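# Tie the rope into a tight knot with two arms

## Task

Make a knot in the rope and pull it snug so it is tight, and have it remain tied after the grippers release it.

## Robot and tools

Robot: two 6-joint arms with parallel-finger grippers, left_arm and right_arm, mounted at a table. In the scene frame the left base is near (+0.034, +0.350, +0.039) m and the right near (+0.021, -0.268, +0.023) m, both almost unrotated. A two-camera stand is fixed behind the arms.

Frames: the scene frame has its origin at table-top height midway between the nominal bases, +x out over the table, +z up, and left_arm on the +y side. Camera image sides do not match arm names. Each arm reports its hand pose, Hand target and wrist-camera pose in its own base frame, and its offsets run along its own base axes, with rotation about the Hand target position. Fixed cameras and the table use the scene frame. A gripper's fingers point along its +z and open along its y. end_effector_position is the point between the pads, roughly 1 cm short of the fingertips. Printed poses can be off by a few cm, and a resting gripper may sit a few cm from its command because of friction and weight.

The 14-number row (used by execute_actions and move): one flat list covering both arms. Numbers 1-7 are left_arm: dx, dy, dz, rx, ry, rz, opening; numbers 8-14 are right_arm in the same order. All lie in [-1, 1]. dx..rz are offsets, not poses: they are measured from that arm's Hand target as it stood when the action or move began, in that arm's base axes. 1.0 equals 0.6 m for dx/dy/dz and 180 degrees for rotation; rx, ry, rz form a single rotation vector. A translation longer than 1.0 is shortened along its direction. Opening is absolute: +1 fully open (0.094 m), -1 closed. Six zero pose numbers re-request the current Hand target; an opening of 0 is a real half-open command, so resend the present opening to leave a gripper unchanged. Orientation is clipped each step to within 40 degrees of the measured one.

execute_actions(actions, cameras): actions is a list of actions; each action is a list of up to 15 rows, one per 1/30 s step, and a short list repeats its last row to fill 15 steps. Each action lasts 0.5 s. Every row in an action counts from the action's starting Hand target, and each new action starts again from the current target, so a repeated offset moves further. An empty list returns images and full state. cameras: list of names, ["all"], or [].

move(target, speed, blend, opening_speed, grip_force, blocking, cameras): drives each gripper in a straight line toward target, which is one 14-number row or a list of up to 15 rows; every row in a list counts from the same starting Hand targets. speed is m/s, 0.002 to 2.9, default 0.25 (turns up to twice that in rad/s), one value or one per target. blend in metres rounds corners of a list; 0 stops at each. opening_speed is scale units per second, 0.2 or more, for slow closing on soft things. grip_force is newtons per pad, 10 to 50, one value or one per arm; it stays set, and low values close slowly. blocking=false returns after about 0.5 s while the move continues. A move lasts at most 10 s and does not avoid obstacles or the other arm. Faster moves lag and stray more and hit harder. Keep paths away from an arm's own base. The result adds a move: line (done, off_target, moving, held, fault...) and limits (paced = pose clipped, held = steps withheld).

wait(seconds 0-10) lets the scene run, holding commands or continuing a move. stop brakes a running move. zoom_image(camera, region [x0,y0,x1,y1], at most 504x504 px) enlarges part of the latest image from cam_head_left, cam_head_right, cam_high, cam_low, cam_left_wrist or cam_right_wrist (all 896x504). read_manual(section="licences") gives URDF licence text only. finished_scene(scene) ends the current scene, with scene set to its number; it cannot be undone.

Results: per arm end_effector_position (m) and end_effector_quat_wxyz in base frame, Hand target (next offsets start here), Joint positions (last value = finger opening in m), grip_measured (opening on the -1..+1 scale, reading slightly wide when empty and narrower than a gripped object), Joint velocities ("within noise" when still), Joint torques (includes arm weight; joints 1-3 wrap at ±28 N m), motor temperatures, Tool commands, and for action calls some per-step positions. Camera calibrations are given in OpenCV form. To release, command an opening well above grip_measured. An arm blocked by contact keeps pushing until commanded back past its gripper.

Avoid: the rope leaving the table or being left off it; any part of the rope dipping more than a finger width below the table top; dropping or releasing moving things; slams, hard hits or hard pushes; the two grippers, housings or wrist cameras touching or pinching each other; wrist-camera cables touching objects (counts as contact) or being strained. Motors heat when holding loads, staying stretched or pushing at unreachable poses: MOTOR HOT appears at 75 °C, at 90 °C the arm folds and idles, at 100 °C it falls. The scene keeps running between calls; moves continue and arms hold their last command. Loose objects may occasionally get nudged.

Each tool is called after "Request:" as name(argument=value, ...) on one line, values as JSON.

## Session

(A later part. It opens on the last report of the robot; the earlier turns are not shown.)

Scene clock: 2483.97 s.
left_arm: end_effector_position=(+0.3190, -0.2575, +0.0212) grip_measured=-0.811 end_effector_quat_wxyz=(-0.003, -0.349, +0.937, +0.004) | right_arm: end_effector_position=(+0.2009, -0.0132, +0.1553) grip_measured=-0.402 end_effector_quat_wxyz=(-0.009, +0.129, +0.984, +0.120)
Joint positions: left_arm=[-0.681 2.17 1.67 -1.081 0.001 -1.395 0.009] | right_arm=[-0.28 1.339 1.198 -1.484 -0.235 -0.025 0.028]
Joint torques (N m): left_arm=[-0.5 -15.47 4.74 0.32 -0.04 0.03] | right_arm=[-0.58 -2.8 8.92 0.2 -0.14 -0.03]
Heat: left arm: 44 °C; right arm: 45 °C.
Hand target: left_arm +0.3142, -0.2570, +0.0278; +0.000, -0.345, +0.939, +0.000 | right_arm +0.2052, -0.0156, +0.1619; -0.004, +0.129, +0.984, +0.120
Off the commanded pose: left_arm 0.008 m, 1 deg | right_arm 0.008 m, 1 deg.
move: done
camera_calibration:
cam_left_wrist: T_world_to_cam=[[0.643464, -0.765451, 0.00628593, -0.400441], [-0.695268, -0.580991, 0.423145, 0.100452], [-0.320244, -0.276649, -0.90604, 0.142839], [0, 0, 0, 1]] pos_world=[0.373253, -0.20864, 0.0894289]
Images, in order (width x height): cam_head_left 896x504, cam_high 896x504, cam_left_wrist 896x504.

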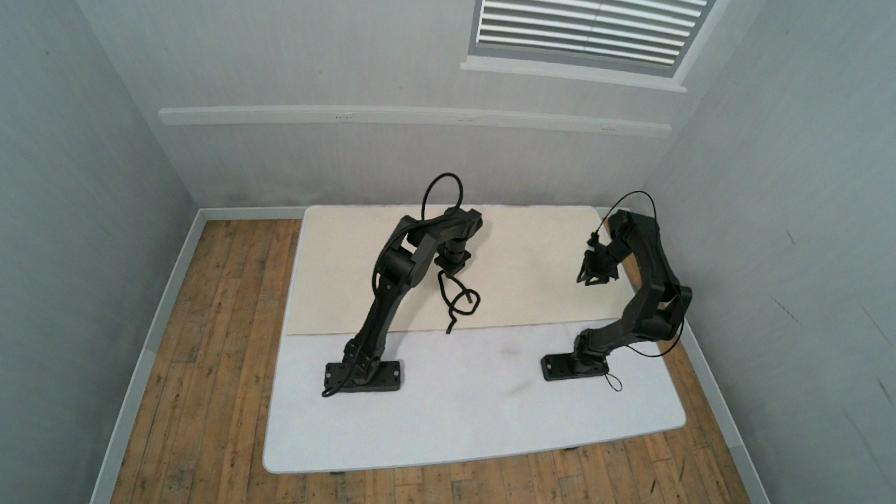

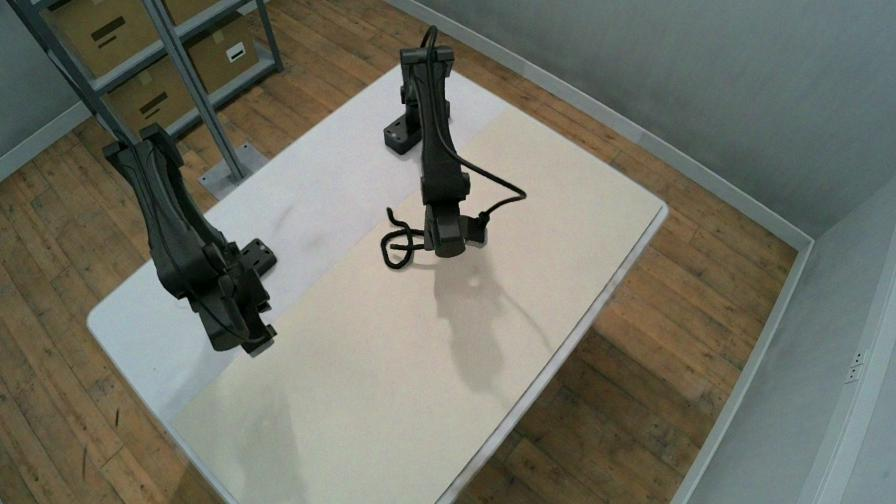

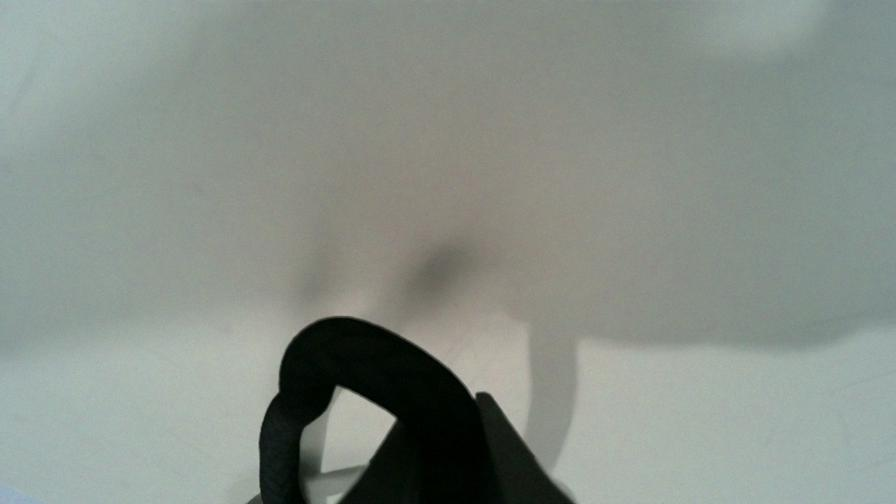

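Request:
move(target=[[0,0,0,0,0,0,-0.86,0,0.1,0,-0.137,-0.2336,-0.0304,-0.3],[0,0,0,0,0,0,-0.86,-0.058,0.40,-0.05,-0.137,-0.2336,-0.0304,-0.3]], speed=0.2, blend=[0.02,0], cameras=["cam_right_wrist","cam_high"])

Scene clock: 2514.70 s.
left_arm: end_effector_position=(+0.3190, -0.2575, +0.0212) grip_measured=-0.811 end_effector_quat_wxyz=(-0.003, -0.349, +0.937, +0.004) | right_arm: end_effector_position=(+0.1676, +0.2198, +0.1246) grip_measured=-0.303 end_effector_quat_wxyz=(+0.368, +0.121, +0.920, -0.049)
Joint positions: left_arm=[-0.681 2.17 1.67 -1.081 0.001 -1.394 0.009] | right_arm=[1.381 1.557 1.087 -1.171 0.759 1.671 0.033]
Joint torques (N m): left_arm=[-0.53 -15.5 4.74 0.32 -0.03 0.03] | right_arm=[0.38 -4.29 8.7 0.11 0.56 0.16]
Heat: left arm: 46 °C; right arm: 45 °C.
Hand target: left_arm +0.3142, -0.2570, +0.0278; +0.000, -0.345, +0.939, +0.000 | right_arm +0.1704, +0.2244, +0.1319; +0.380, +0.121, +0.916, -0.050
Off the commanded pose: left_arm 0.008 m, 1 deg | right_arm 0.009 m, 1 deg.
move: done
camera_calibration:
cam_right_wrist: T_world_to_cam=[[-0.259056, -0.965849, 0.00500601, 0.25611], [-0.898774, 0.239161, -0.367432, 0.185056], [0.353687, -0.0996849, -0.930037, 0.163878], [0, 0, 0, 1]] pos_world=[0.174709, 0.219442, 0.219126]
Images, in order (width x height): cam_high 896x504, cam_right_wrist 896x504.

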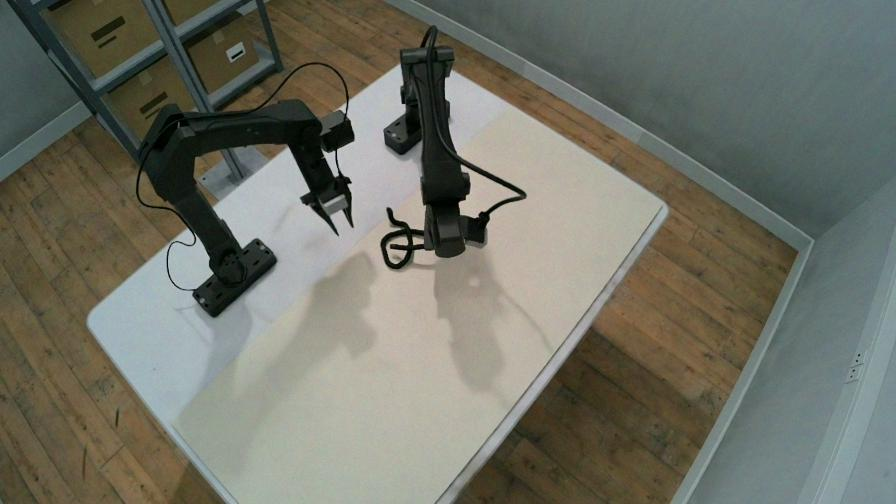

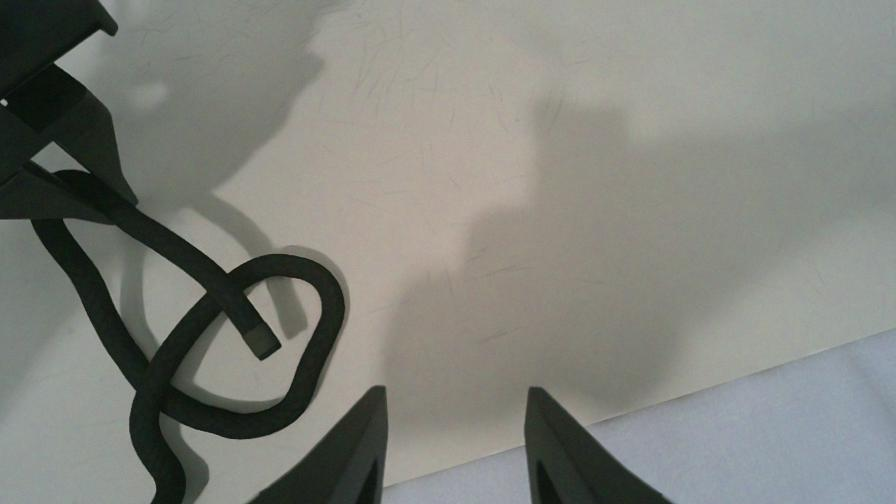

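Request:
move(target=[[0,0,0,0,0,0,-0.86,0.095,0.092,-0.137,0,0,-0.072,-0.3]], speed=0.12, cameras=["cam_right_wrist","cam_high"])

Scene clock: 2537.23 s.
left_arm: end_effector_position=(+0.3190, -0.2575, +0.0212) grip_measured=-0.811 end_effector_quat_wxyz=(-0.003, -0.349, +0.937, +0.004) | right_arm: end_effector_position=(+0.2214, +0.2736, +0.0497) grip_measured=-0.303 end_effector_quat_wxyz=(+0.365, +0.217, +0.900, -0.096)
Joint positions: left_arm=[-0.681 2.17 1.67 -1.081 0.001 -1.394 0.009] | right_arm=[1.248 2.023 1.339 -1.053 0.759 1.788 0.033]
Joint torques (N m): left_arm=[-0.51 -15.49 4.72 0.32 -0.03 0.03] | right_arm=[-0.46 -7.12 7.91 0.17 0.47 0.09]
Heat: left arm: 47 °C; right arm: 44 °C.
Hand target: left_arm +0.3142, -0.2570, +0.0278; +0.000, -0.345, +0.939, +0.000 | right_arm +0.2275, +0.2796, +0.0497; +0.372, +0.224, +0.896, -0.092
Off the commanded pose: left_arm 0.008 m, 1 deg | right_arm 0.008 m, 1 deg.
move: done
camera_calibration:
cam_right_wrist: T_world_to_cam=[[-0.460919, -0.887248, 0.0185722, 0.344943], [-0.824741, 0.420533, -0.378093, 0.127501], [0.327652, -0.189587, -0.925581, 0.110672], [0, 0, 0, 1]] pos_world=[0.227884, 0.273413, 0.144237]
Images, in order (width x height): cam_high 896x504, cam_right_wrist 896x504.

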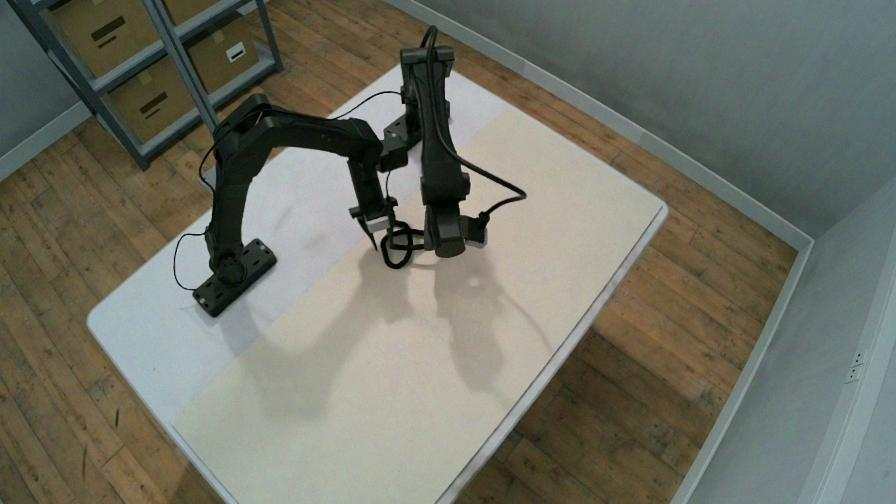

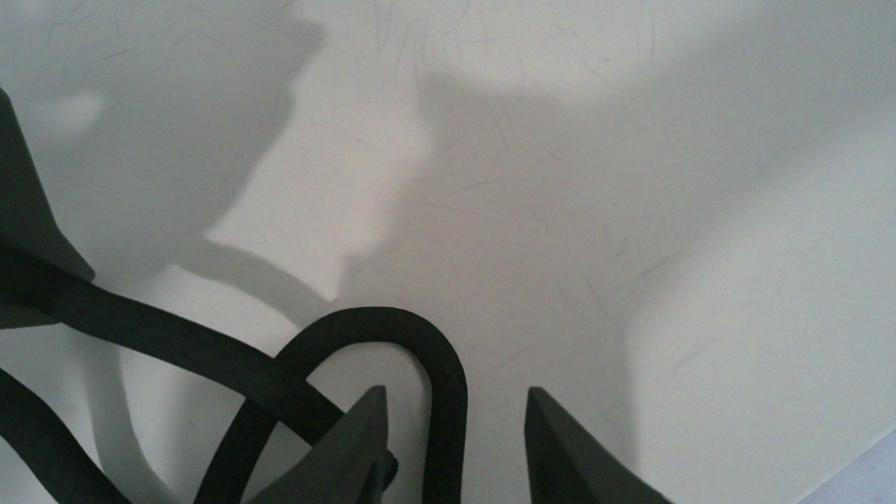

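Request:
move(target=[[0.033,0.028,0,0,0,0,-0.86,0,0,0,0,0,0,-0.3]], speed=0.08, cameras=["cam_right_wrist","cam_head_left"])

Request:
zoom_image(camera="cam_head_left", region=[420, 260, 510, 345])

Scene clock: 2548.60 s.
left_arm: end_effector_position=(+0.3328, -0.2393, +0.0212) grip_measured=-0.811 end_effector_quat_wxyz=(-0.003, -0.346, +0.938, +0.004) | right_arm: end_effector_position=(+0.2214, +0.2736, +0.0497) grip_measured=-0.303 end_effector_quat_wxyz=(+0.365, +0.218, +0.900, -0.096)
Joint positions: left_arm=[-0.625 2.17 1.67 -1.081 0.001 -1.333 0.009] | right_arm=[1.248 2.023 1.339 -1.053 0.759 1.788 0.033]
Joint torques (N m): left_arm=[-0.01 -13.61 7.21 0.2 -0.04 0.02] | right_arm=[-0.44 -7.13 7.91 0.16 0.47 0.11]
Heat: left arm: 47 °C; right arm: 43 °C.
Hand target: left_arm +0.3341, -0.2402, +0.0278; +0.000, -0.345, +0.939, +0.000 | right_arm +0.2275, +0.2796, +0.0497; +0.372, +0.224, +0.896, -0.092
Off the commanded pose: left_arm 0.007 m, 1 deg | right_arm 0.009 m, 1 deg.
move: done
camera_calibration:
cam_right_wrist: T_world_to_cam=[[-0.461192, -0.88711, 0.0183673, 0.344998], [-0.824589, 0.420861, -0.378058, 0.127372], [0.327649, -0.189503, -0.9256, 0.110652], [0, 0, 0, 1]] pos_world=[0.227884, 0.273414, 0.144237]
Images, in order (width x height): cam_head_left 896x504, cam_right_wrist 896x504.

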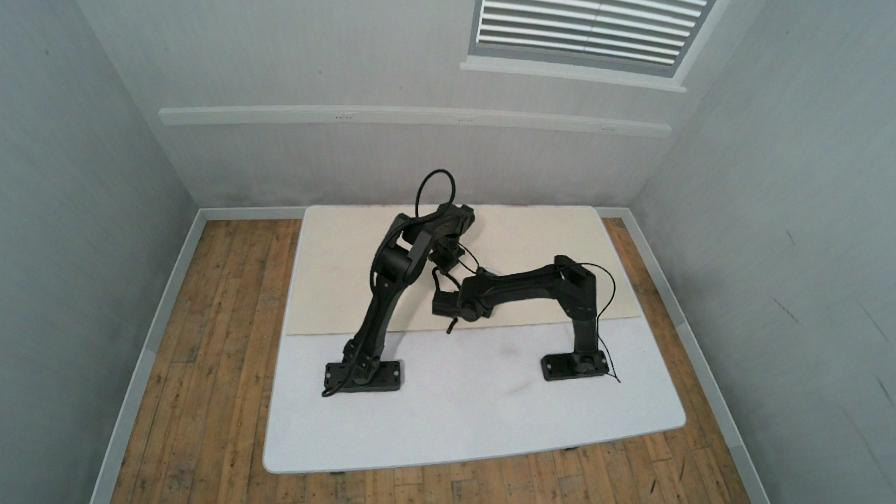

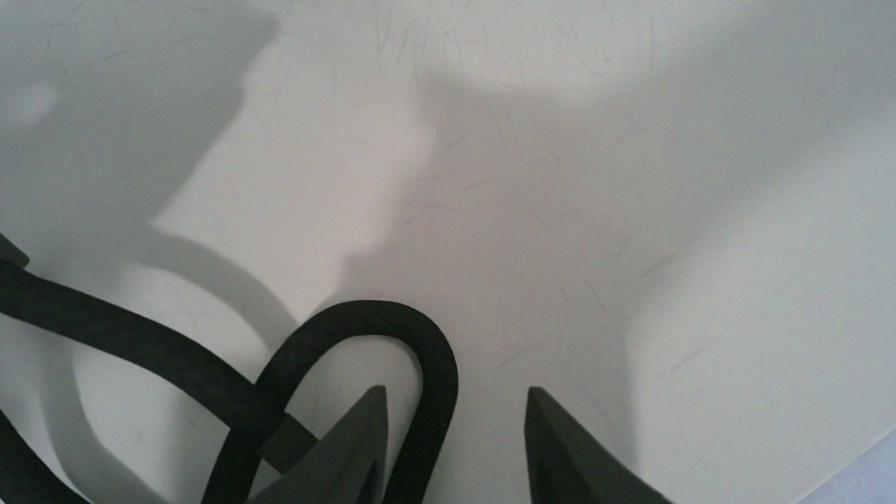

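Scaled by 5.600.

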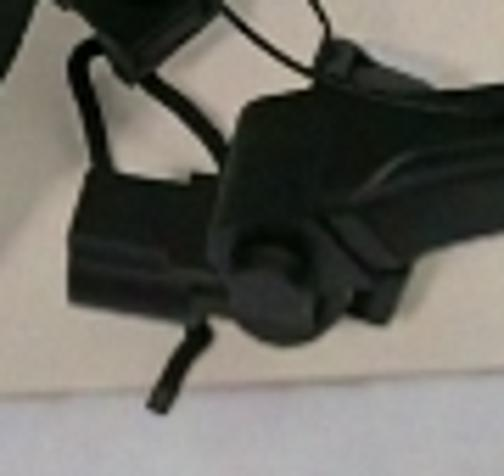

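Request:
move(target=[[0,0,0,0,0,0,-0.86,0.025,-0.022,-0.02,0,0,-0.067,-0.4],[0,0,0,0,0,0,-0.86,0.029,-0.026,-0.065,0,0,-0.067,-0.4]], speed=0.08, cameras=["cam_right_wrist"])

Scene clock: 2569.17 s.
left_arm: end_effector_position=(+0.3328, -0.2393, +0.0212) grip_measured=-0.811 end_effector_quat_wxyz=(-0.003, -0.346, +0.938, +0.004) | right_arm: end_effector_position=(+0.2427, +0.2737, +0.0227) grip_measured=-0.397 end_effector_quat_wxyz=(+0.355, +0.321, +0.871, -0.111)
Joint positions: left_arm=[-0.625 2.17 1.67 -1.081 0.001 -1.332 0.009] | right_arm=[1.178 2.178 1.467 -1.104 0.73 1.977 0.028]
Joint torques (N m): left_arm=[0.01 -13.63 7.23 0.2 -0.04 0.03] | right_arm=[-0.84 -7.73 4.03 0.07 0.44 0.04]
Heat: left arm: 47 °C; right arm: 43 °C.
Hand target: left_arm +0.3341, -0.2402, +0.0278; +0.000, -0.345, +0.939, +0.000 | right_arm +0.2448, +0.2641, +0.0108; +0.360, +0.317, +0.868, -0.131
Off the commanded pose: left_arm 0.007 m, 1 deg | right_arm 0.016 m, 2 deg.
move: off_target (right_arm)
camera_calibration:
cam_right_wrist: T_world_to_cam=[[-0.63727, -0.770031, -0.0306608, 0.367135], [-0.709186, 0.601555, -0.367677, 0.0570208], [0.301567, -0.212565, -0.929448, 0.0914342], [0, 0, 0, 1]] pos_world=[0.246829, 0.26784, 0.117205]
Images, in order (width x height): cam_right_wrist 896x504.

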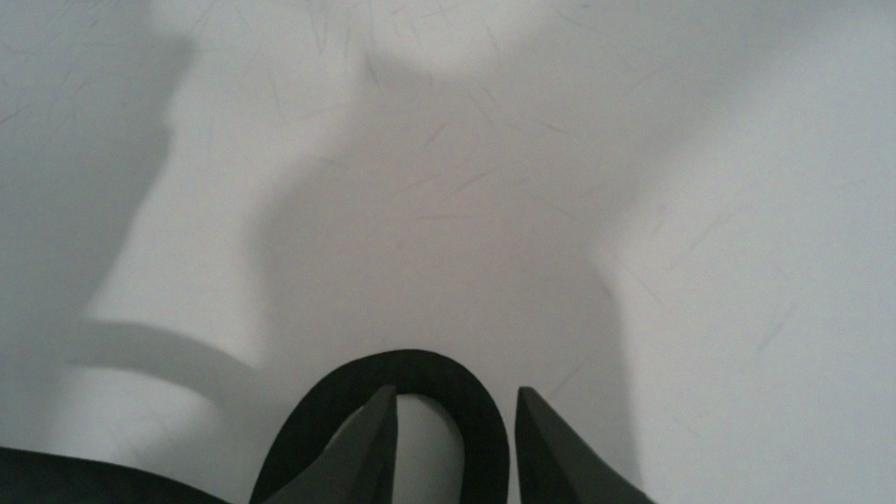

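Request:
move(target=[[0,0,0,0,0,0,-0.86,-0.009,-0.012,-0.005,0,0,0,-0.4],[0,0,0,0,0,0,-0.86,-0.009,-0.012,-0.045,0,0,0,-0.4]], speed=0.08, cameras=["cam_right_wrist"])

Scene clock: 2579.07 s.
left_arm: end_effector_position=(+0.3328, -0.2393, +0.0212) grip_measured=-0.811 end_effector_quat_wxyz=(-0.003, -0.346, +0.938, +0.004) | right_arm: end_effector_position=(+0.2402, +0.2653, -0.0012) grip_measured=-0.397 end_effector_quat_wxyz=(+0.358, +0.320, +0.870, -0.114)
Joint positions: left_arm=[-0.625 2.17 1.67 -1.081 0.001 -1.332 0.009] | right_arm=[1.178 2.2 1.391 -1.013 0.737 1.98 0.028]
Joint torques (N m): left_arm=[-0.01 -13.64 7.23 0.19 -0.03 0.03] | right_arm=[-0.39 -7.25 3.58 0.16 0.37 0.1]
Heat: left arm: 47 °C; right arm: 43 °C.
Hand target: left_arm +0.3341, -0.2402, +0.0278; +0.000, -0.345, +0.939, +0.000 | right_arm +0.2394, +0.2567, -0.0163; +0.360, +0.317, +0.868, -0.131
Off the commanded pose: left_arm 0.007 m, 1 deg | right_arm 0.017 m, 2 deg.
move: off_target (right_arm)
camera_calibration:
cam_right_wrist: T_world_to_cam=[[-0.637408, -0.770052, -0.0270549, 0.358391], [-0.707469, 0.598794, -0.375412, 0.0517992], [0.305287, -0.22015, -0.926463, 0.0692588], [0, 0, 0, 1]] pos_world=[0.243944, 0.26021, 0.093308]
Images, in order (width x height): cam_right_wrist 896x504.

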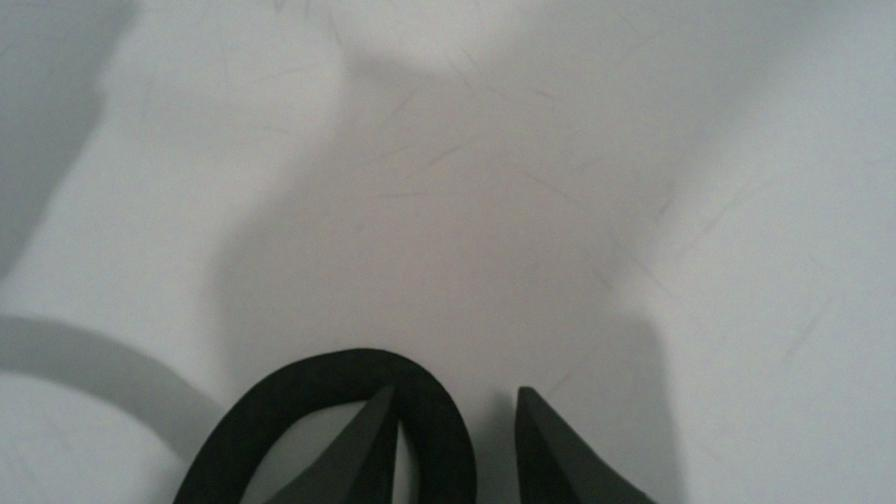

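Request:
move(target=[[0,0,0,0,0,0,-0.86,0.004,0.005,-0.015,0,0,0,-0.4]], speed=0.06, cameras=["cam_right_wrist"])

Scene clock: 2585.90 s.
left_arm: end_effector_position=(+0.3328, -0.2393, +0.0212) grip_measured=-0.811 end_effector_quat_wxyz=(-0.003, -0.346, +0.938, +0.004) | right_arm: end_effector_position=(+0.2428, +0.2656, -0.0050) grip_measured=-0.397 end_effector_quat_wxyz=(+0.366, +0.317, +0.867, -0.115)
Joint positions: left_arm=[-0.625 2.17 1.67 -1.081 0.001 -1.332 0.009] | right_arm=[1.178 2.216 1.391 -0.999 0.754 1.98 0.028]
Joint torques (N m): left_arm=[0.01 -13.63 7.21 0.2 -0.04 0.03] | right_arm=[-0.61 -6.37 4.25 0.23 0.19 0.06]
Heat: left arm: 47 °C; right arm: 42 °C.
Hand target: left_arm +0.3341, -0.2402, +0.0278; +0.000, -0.345, +0.939, +0.000 | right_arm +0.2417, +0.2597, -0.0254; +0.360, +0.317, +0.868, -0.131
Off the commanded pose: left_arm 0.007 m, 1 deg | right_arm 0.021 m, 2 deg.
move: off_target (right_arm)
camera_calibration:
cam_right_wrist: T_world_to_cam=[[-0.633892, -0.77284, -0.0299782, 0.359982], [-0.704258, 0.592794, -0.390661, 0.0527749], [0.31969, -0.226525, -0.920046, 0.0633665], [0, 0, 0, 1]] pos_world=[0.2451, 0.261278, 0.0897088]
Images, in order (width x height): cam_right_wrist 896x504.

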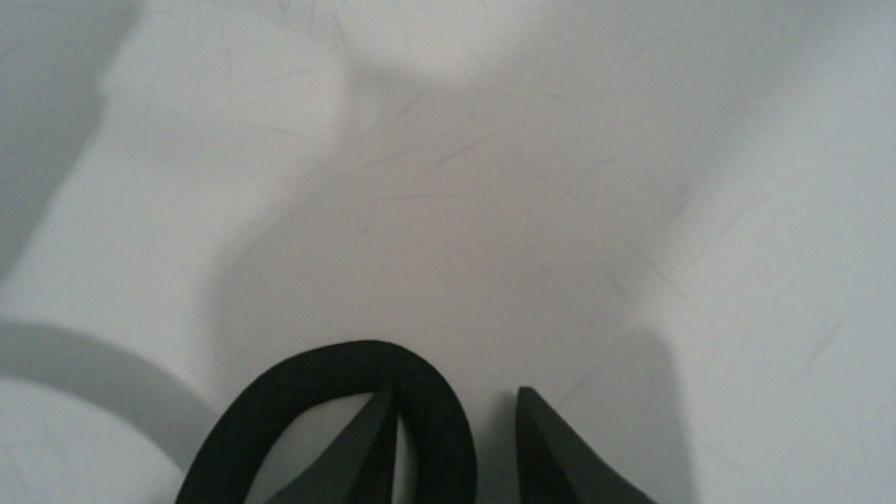

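Request:
move(target=[[0,0,0,0,0,0,-0.86,-0.004,0.005,0.015,0,0,0,-0.4],[0,0,0,0,0,0,-0.86,-0.016,0.013,0.01,0,0,0,-0.4],[0,0,0,0,0,0,-0.86,-0.016,0.013,-0.005,0,0,0,-0.4]], speed=0.06, cameras=["cam_right_wrist"])

Scene clock: 2599.03 s.
left_arm: end_effector_position=(+0.3328, -0.2393, +0.0212) grip_measured=-0.811 end_effector_quat_wxyz=(-0.003, -0.346, +0.938, +0.004) | right_arm: end_effector_position=(+0.2389, +0.2669, -0.0087) grip_measured=-0.397 end_effector_quat_wxyz=(+0.375, +0.317, +0.863, -0.118)
Joint positions: left_arm=[-0.625 2.17 1.67 -1.081 0.001 -1.332 0.009] | right_arm=[1.195 2.24 1.4 -1.013 0.769 2.015 0.028]
Joint torques (N m): left_arm=[0.02 -13.64 7.23 0.19 -0.04 0.03] | right_arm=[0.44 -6.35 5.61 0.01 0.02 0.08]
Heat: left arm: 47 °C; right arm: 42 °C.
Hand target: left_arm +0.3341, -0.2402, +0.0278; +0.000, -0.345, +0.939, +0.000 | right_arm +0.2322, +0.2677, -0.0284; +0.360, +0.317, +0.868, -0.131
Off the commanded pose: left_arm 0.007 m, 1 deg | right_arm 0.021 m, 2 deg.
move: off_target (right_arm)
camera_calibration:
cam_right_wrist: T_world_to_cam=[[-0.635563, -0.771427, -0.0309818, 0.358434], [-0.695747, 0.589683, -0.410135, 0.046502], [0.334659, -0.239111, -0.911498, 0.0612572], [0, 0, 0, 1]] pos_world=[0.239661, 0.263732, 0.0860129]
Images, in order (width x height): cam_right_wrist 896x504.

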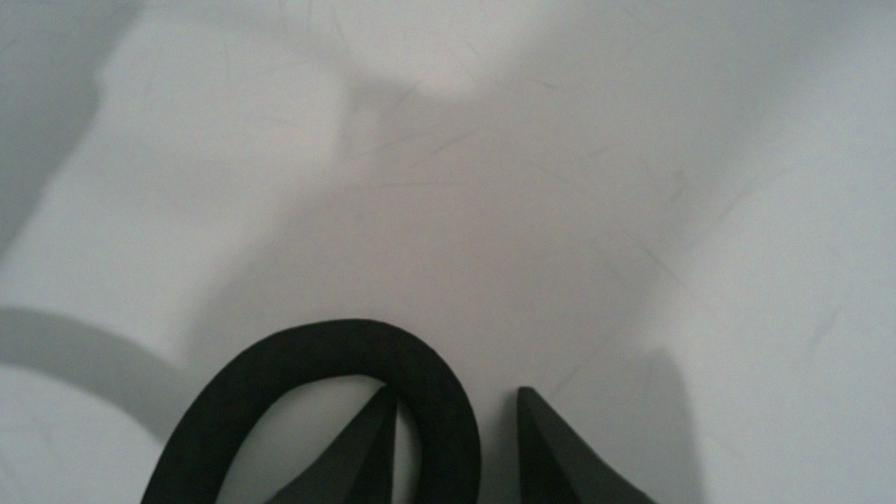

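Request:
move(target=[0,0,0,0,0,0,-0.86,0,0,0,0,0,0,-0.86], speed=0.06, cameras=["cam_right_wrist","cam_head_right"])

Request:
zoom_image(camera="cam_head_right", region=[430, 260, 530, 350])

Scene clock: 2609.13 s.
left_arm: end_effector_position=(+0.3328, -0.2393, +0.0212) grip_measured=-0.811 end_effector_quat_wxyz=(-0.003, -0.346, +0.938, +0.004) | right_arm: end_effector_position=(+0.2388, +0.2666, -0.0086) grip_measured=-0.778 end_effector_quat_wxyz=(+0.375, +0.317, +0.863, -0.118)
Joint positions: left_arm=[-0.625 2.17 1.67 -1.081 0.001 -1.332 0.009] | right_arm=[1.195 2.24 1.4 -1.015 0.769 2.016 0.01]
Joint torques (N m): left_arm=[0.02 -13.64 7.23 0.2 -0.04 0.03] | right_arm=[0.46 -6.35 5.63 0.01 0.02 0.11]
Heat: left arm: 47 °C; right arm: 43 °C.
Hand target: left_arm +0.3341, -0.2402, +0.0278; +0.000, -0.345, +0.939, +0.000 | right_arm +0.2322, +0.2677, -0.0284; +0.360, +0.317, +0.868, -0.131
Off the commanded pose: left_arm 0.007 m, 1 deg | right_arm 0.021 m, 2 deg.
move: off_target (right_arm)
camera_calibration:
cam_right_wrist: T_world_to_cam=[[-0.635959, -0.771137, -0.030062, 0.358233], [-0.695541, 0.58962, -0.410573, 0.046539], [0.334333, -0.240198, -0.911332, 0.0617081], [0, 0, 0, 1]] pos_world=[0.23956, 0.263628, 0.0861135]
Images, in order (width x height): cam_head_right 896x504, cam_right_wrist 896x504.

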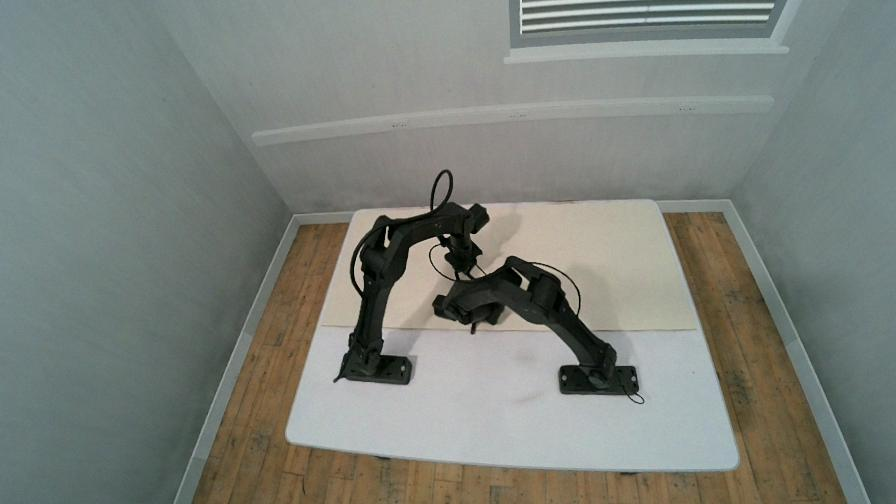

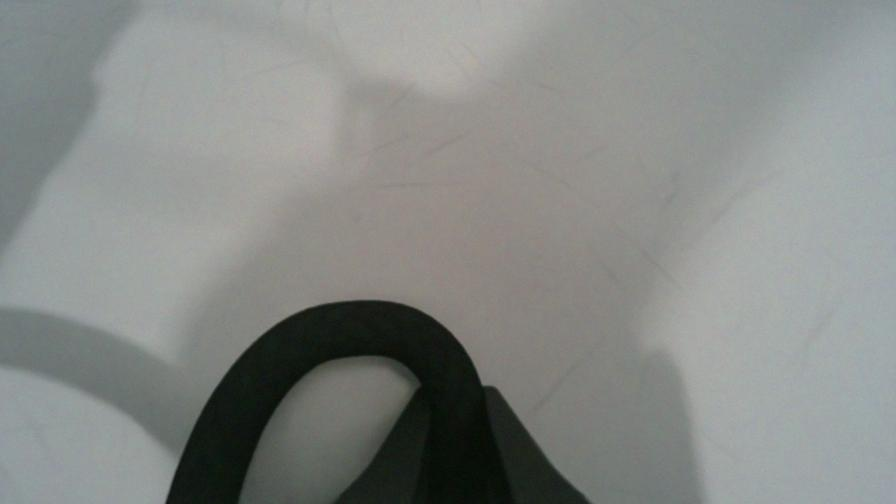

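Scaled by 5.040.

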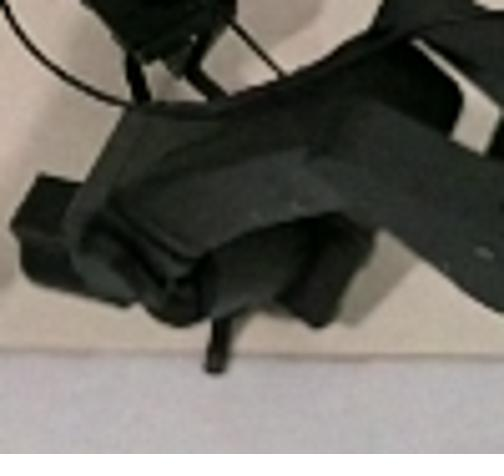

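Request:
move(target=[[0,0,0,0,0,0,-0.86,0.006,0.0,0.115,0,0,0,-0.86]], speed=0.06, cameras=["cam_right_wrist","cam_low","cam_high"])

Request:
zoom_image(camera="cam_low", region=[330, 150, 450, 240])

Request:
zoom_image(camera="cam_high", region=[330, 180, 490, 310])

Scene clock: 2631.63 s.
left_arm: end_effector_position=(+0.3328, -0.2393, +0.0212) grip_measured=-0.811 end_effector_quat_wxyz=(-0.003, -0.346, +0.938, +0.004) | right_arm: end_effector_position=(+0.2311, +0.2627, +0.0245) grip_measured=-0.777 end_effector_quat_wxyz=(+0.355, +0.312, +0.869, -0.145)
Joint positions: left_arm=[-0.625 2.17 1.67 -1.081 0.001 -1.332 0.009] | right_arm=[1.195 2.189 1.473 -1.191 0.725 2.013 0.01]
Joint torques (N m): left_arm=[0.02 -13.63 7.23 0.2 -0.04 0.03] | right_arm=[-0.25 -11.88 7.27 -0.49 0.41 0.01]
Heat: left arm: 47 °C; right arm: 43 °C.
Hand target: left_arm +0.3341, -0.2402, +0.0278; +0.000, -0.345, +0.939, +0.000 | right_arm +0.2358, +0.2677, +0.0408; +0.360, +0.317, +0.868, -0.131
Off the commanded pose: left_arm 0.007 m, 1 deg | right_arm 0.018 m, 2 deg.
move: off_target (right_arm)
camera_calibration:
cam_right_wrist: T_world_to_cam=[[-0.644598, -0.763732, 0.0347405, 0.349778], [-0.712447, 0.583587, -0.389674, 0.0620671], [0.277333, -0.275934, -0.920297, 0.116284], [0, 0, 0, 1]] pos_world=[0.237436, 0.263002, 0.119051]
Images, in order (width x height): cam_high 896x504, cam_low 896x504, cam_right_wrist 896x504.

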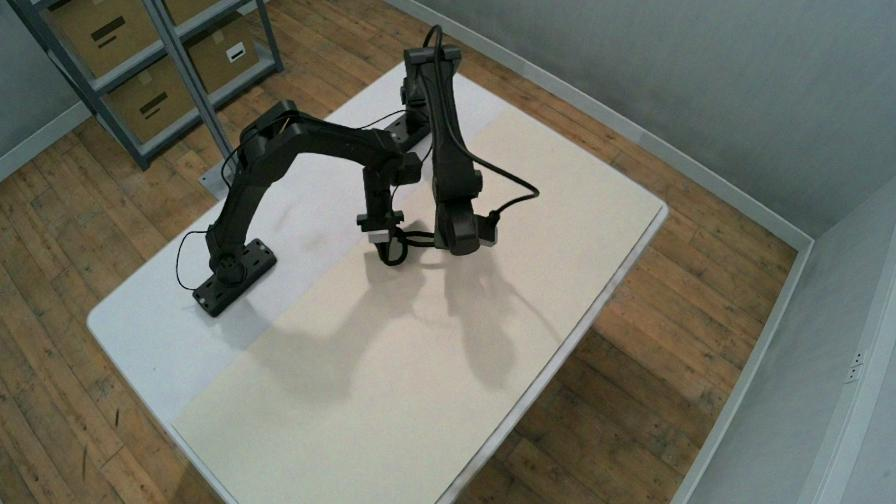

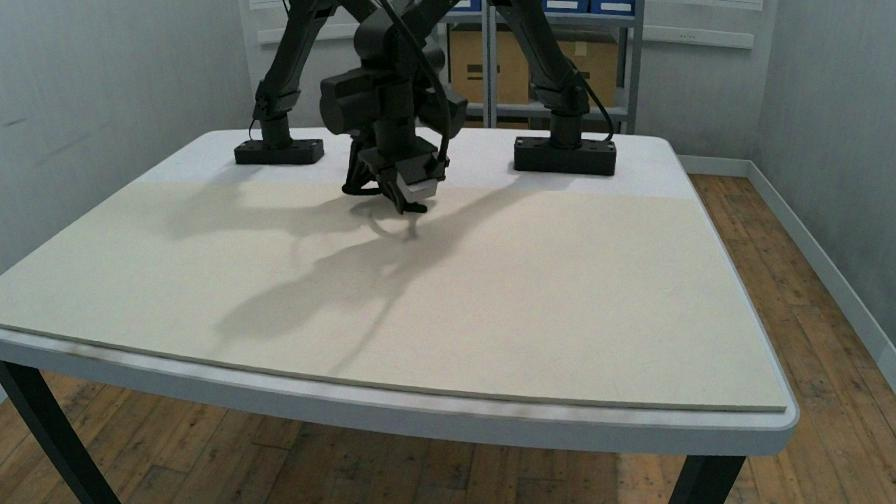

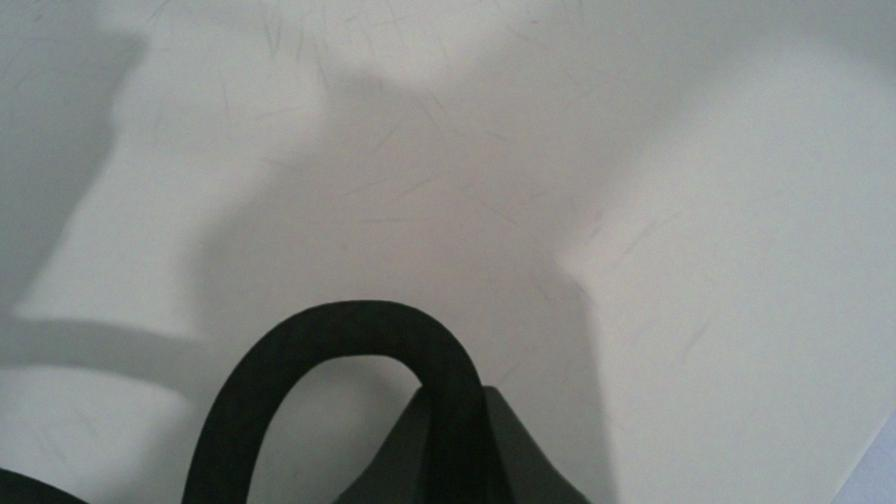

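Scaled by 4.200.

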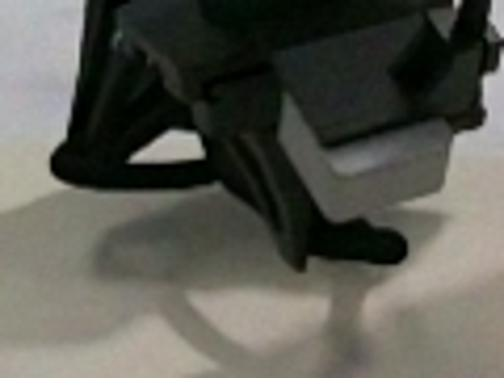

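Scaled by 3.150.

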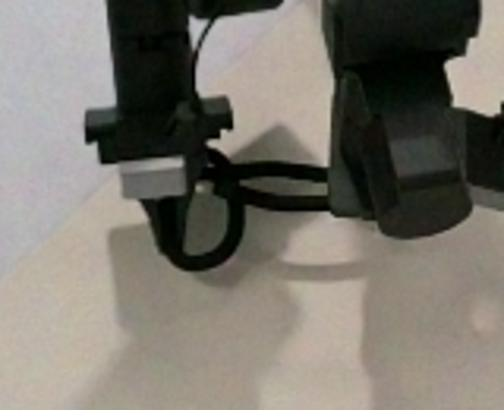

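Request:
move(target=[[0,0,-0.025,0,0,0,-0.86,0,0,0,0,0,0,-0.86],[-0.04,-0.03,-0.025,0,0,0,-0.86,0,0,0,0,0,0,-0.86]], speed=0.05, cameras=["cam_right_wrist","cam_low","cam_high"])

Request:
zoom_image(camera="cam_low", region=[330, 150, 450, 240])

Request:
zoom_image(camera="cam_high", region=[360, 200, 460, 280])

Scene clock: 2646.37 s.
left_arm: end_effector_position=(+0.3115, -0.2588, +0.0090) grip_measured=-0.811 end_effector_quat_wxyz=(-0.005, -0.342, +0.940, +0.006) | right_arm: end_effector_position=(+0.2308, +0.2622, +0.0246) grip_measured=-0.777 end_effector_quat_wxyz=(+0.354, +0.311, +0.870, -0.146)
Joint positions: left_arm=[-0.695 2.17 1.619 -1.035 0.002 -1.393 0.009] | right_arm=[1.195 2.189 1.473 -1.194 0.724 2.013 0.01]
Joint torques (N m): left_arm=[-0.08 -14.78 4.68 0.43 -0.04 -0.07] | right_arm=[-0.34 -11.86 7.28 -0.48 0.42 0.01]
Heat: left arm: 47 °C; right arm: 44 °C.
Hand target: left_arm +0.3100, -0.2582, +0.0128; +0.000, -0.345, +0.939, +0.000 | right_arm +0.2358, +0.2676, +0.0408; +0.360, +0.317, +0.868, -0.131
Off the commanded pose: left_arm 0.004 m, 1 deg | right_arm 0.018 m, 2 deg.
move: off_target (right_arm)
camera_calibration:
cam_right_wrist: T_world_to_cam=[[-0.644752, -0.76347, 0.0375312, 0.349106], [-0.712926, 0.582904, -0.389819, 0.0625213], [0.275738, -0.278093, -0.920126, 0.117248], [0, 0, 0, 1]] pos_world=[0.23733, 0.262694, 0.119153]
Images, in order (width x height): cam_high 896x504, cam_low 896x504, cam_right_wrist 896x504.

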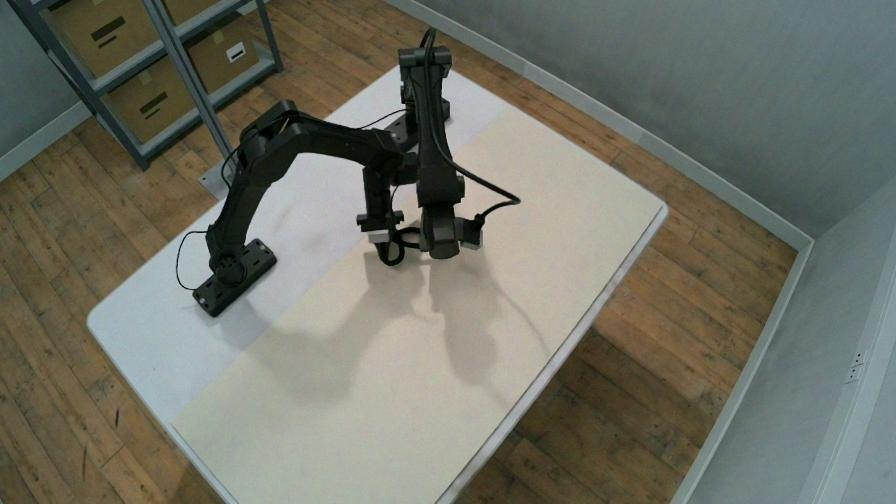

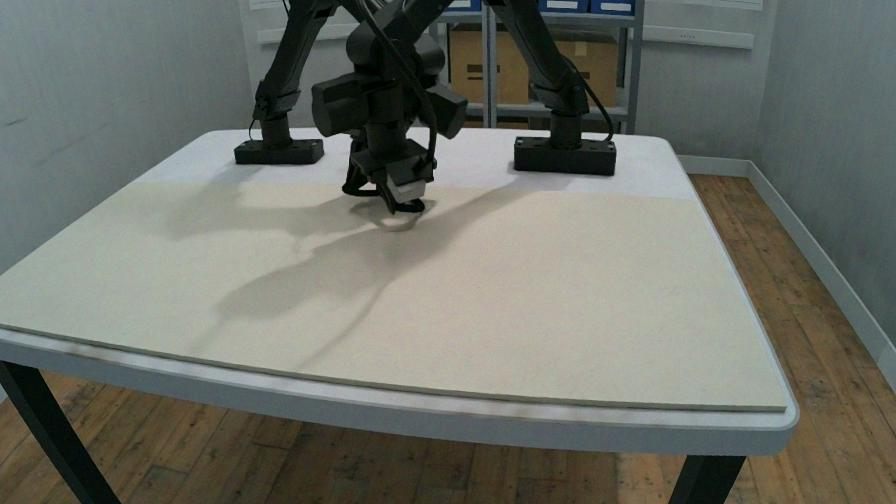

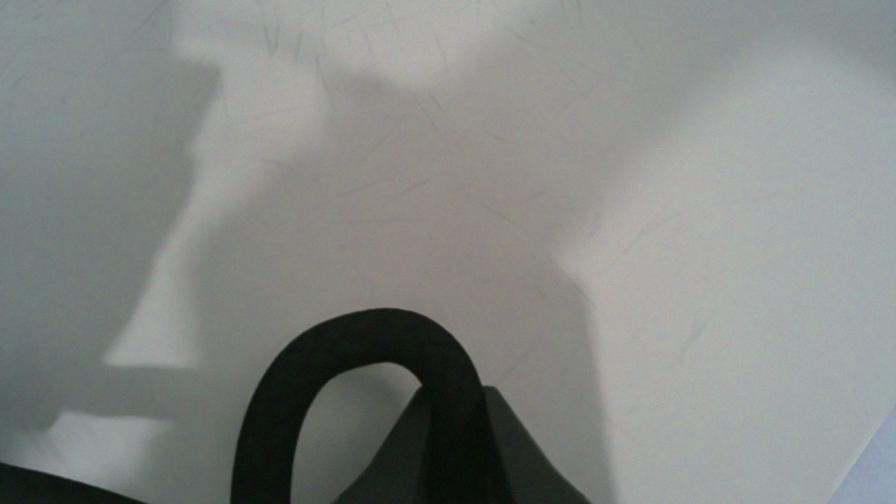

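Scaled by 4.200.

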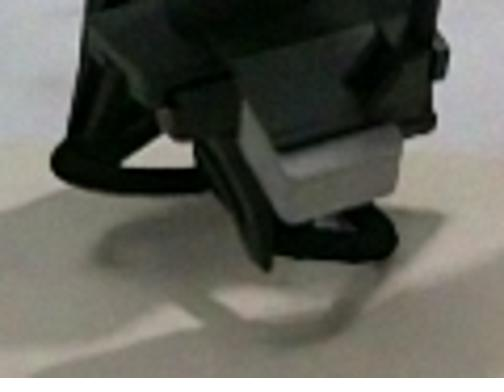

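Scaled by 5.040.

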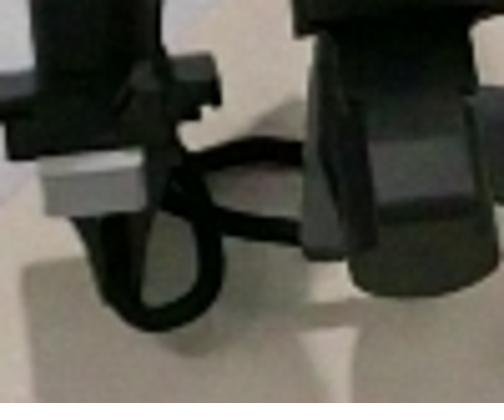

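Request:
wait(seconds=0.1, cameras=["cam_head_left","cam_head_right","cam_left_wrist"])

Request:
zoom_image(camera="cam_head_left", region=[420, 260, 510, 345])

Request:
zoom_image(camera="cam_head_right", region=[430, 260, 530, 350])

Scene clock: 2652.33 s.
left_arm: end_effector_position=(+0.3116, -0.2589, +0.0090) grip_measured=-0.811 end_effector_quat_wxyz=(-0.005, -0.342, +0.940, +0.006) | right_arm: end_effector_position=(+0.2308, +0.2622, +0.0246) grip_measured=-0.777 end_effector_quat_wxyz=(+0.354, +0.311, +0.870, -0.146)
Joint positions: left_arm=[-0.695 2.17 1.619 -1.035 0.002 -1.394 0.009] | right_arm=[1.195 2.189 1.473 -1.194 0.724 2.013 0.01]
Joint torques (N m): left_arm=[-0.08 -14.78 4.66 0.43 -0.04 -0.07] | right_arm=[-0.24 -11.86 7.28 -0.47 0.42 0.02]
Heat: left arm: 47 °C; right arm: 44 °C.
Hand target: left_arm +0.3101, -0.2582, +0.0128; +0.000, -0.345, +0.939, +0.000 | right_arm +0.2358, +0.2676, +0.0408; +0.360, +0.317, +0.868, -0.131
Tool commands: left_gripper/opening=-0.86 right_gripper/opening=-0.86
Off the commanded pose: left_arm 0.004 m, 1 deg | right_arm 0.018 m, 2 deg.
wait: 0.10 s; at rest from the start
camera_calibration:
cam_left_wrist: T_world_to_cam=[[0.631727, -0.775189, 0.00145842, -0.395481], [-0.702341, -0.571562, 0.424305, 0.1042], [-0.328083, -0.269069, -0.905518, 0.133373], [0, 0, 0, 1]] pos_world=[0.366777, -0.21113, 0.0771362]
Images, in order (width x height): cam_head_left 896x504, cam_head_right 896x504, cam_left_wrist 896x504.

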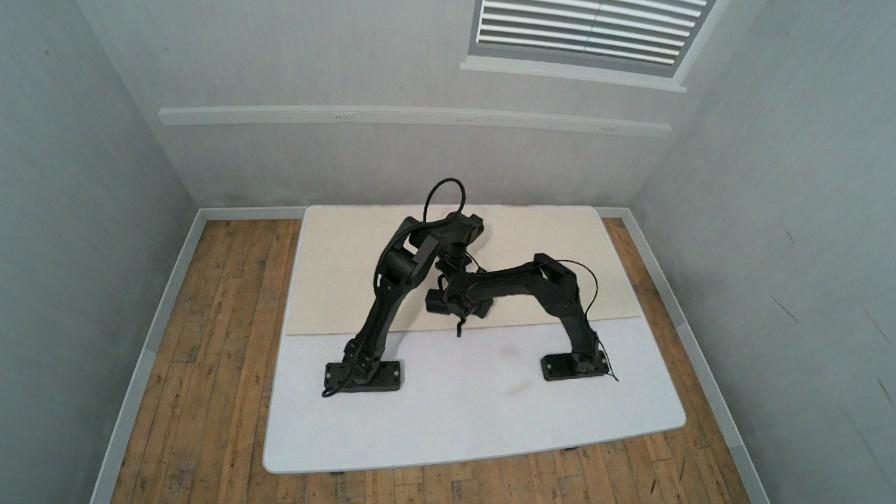

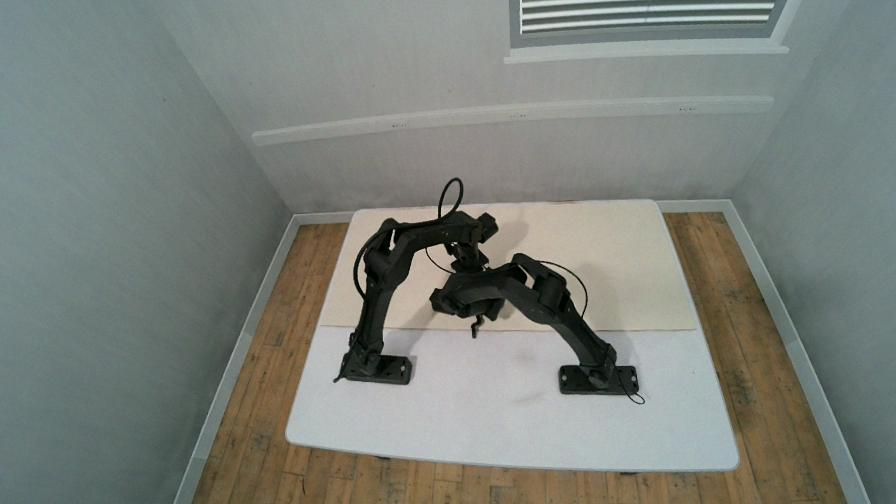

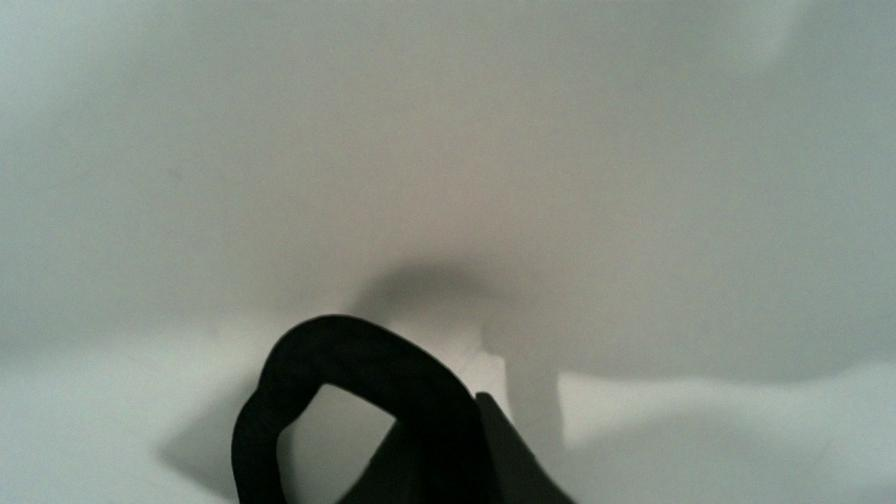

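Scaled by 5.600.

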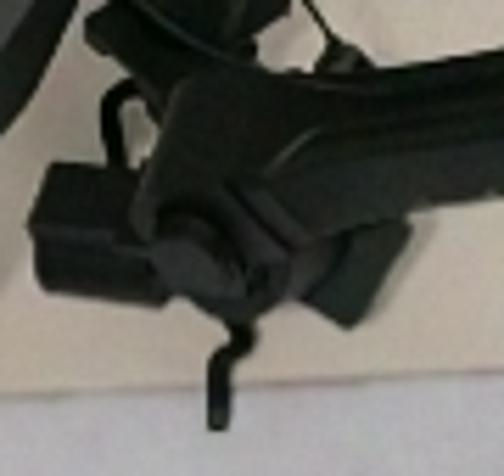

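Scaled by 5.040.

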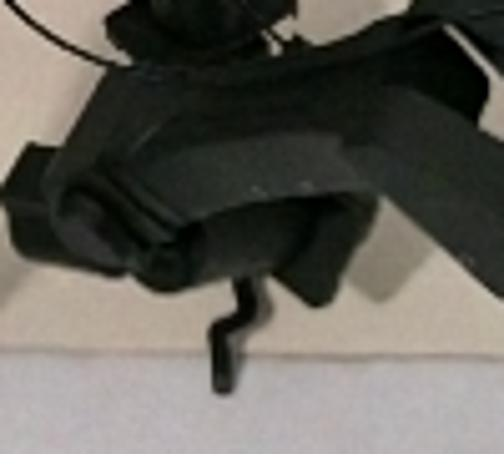

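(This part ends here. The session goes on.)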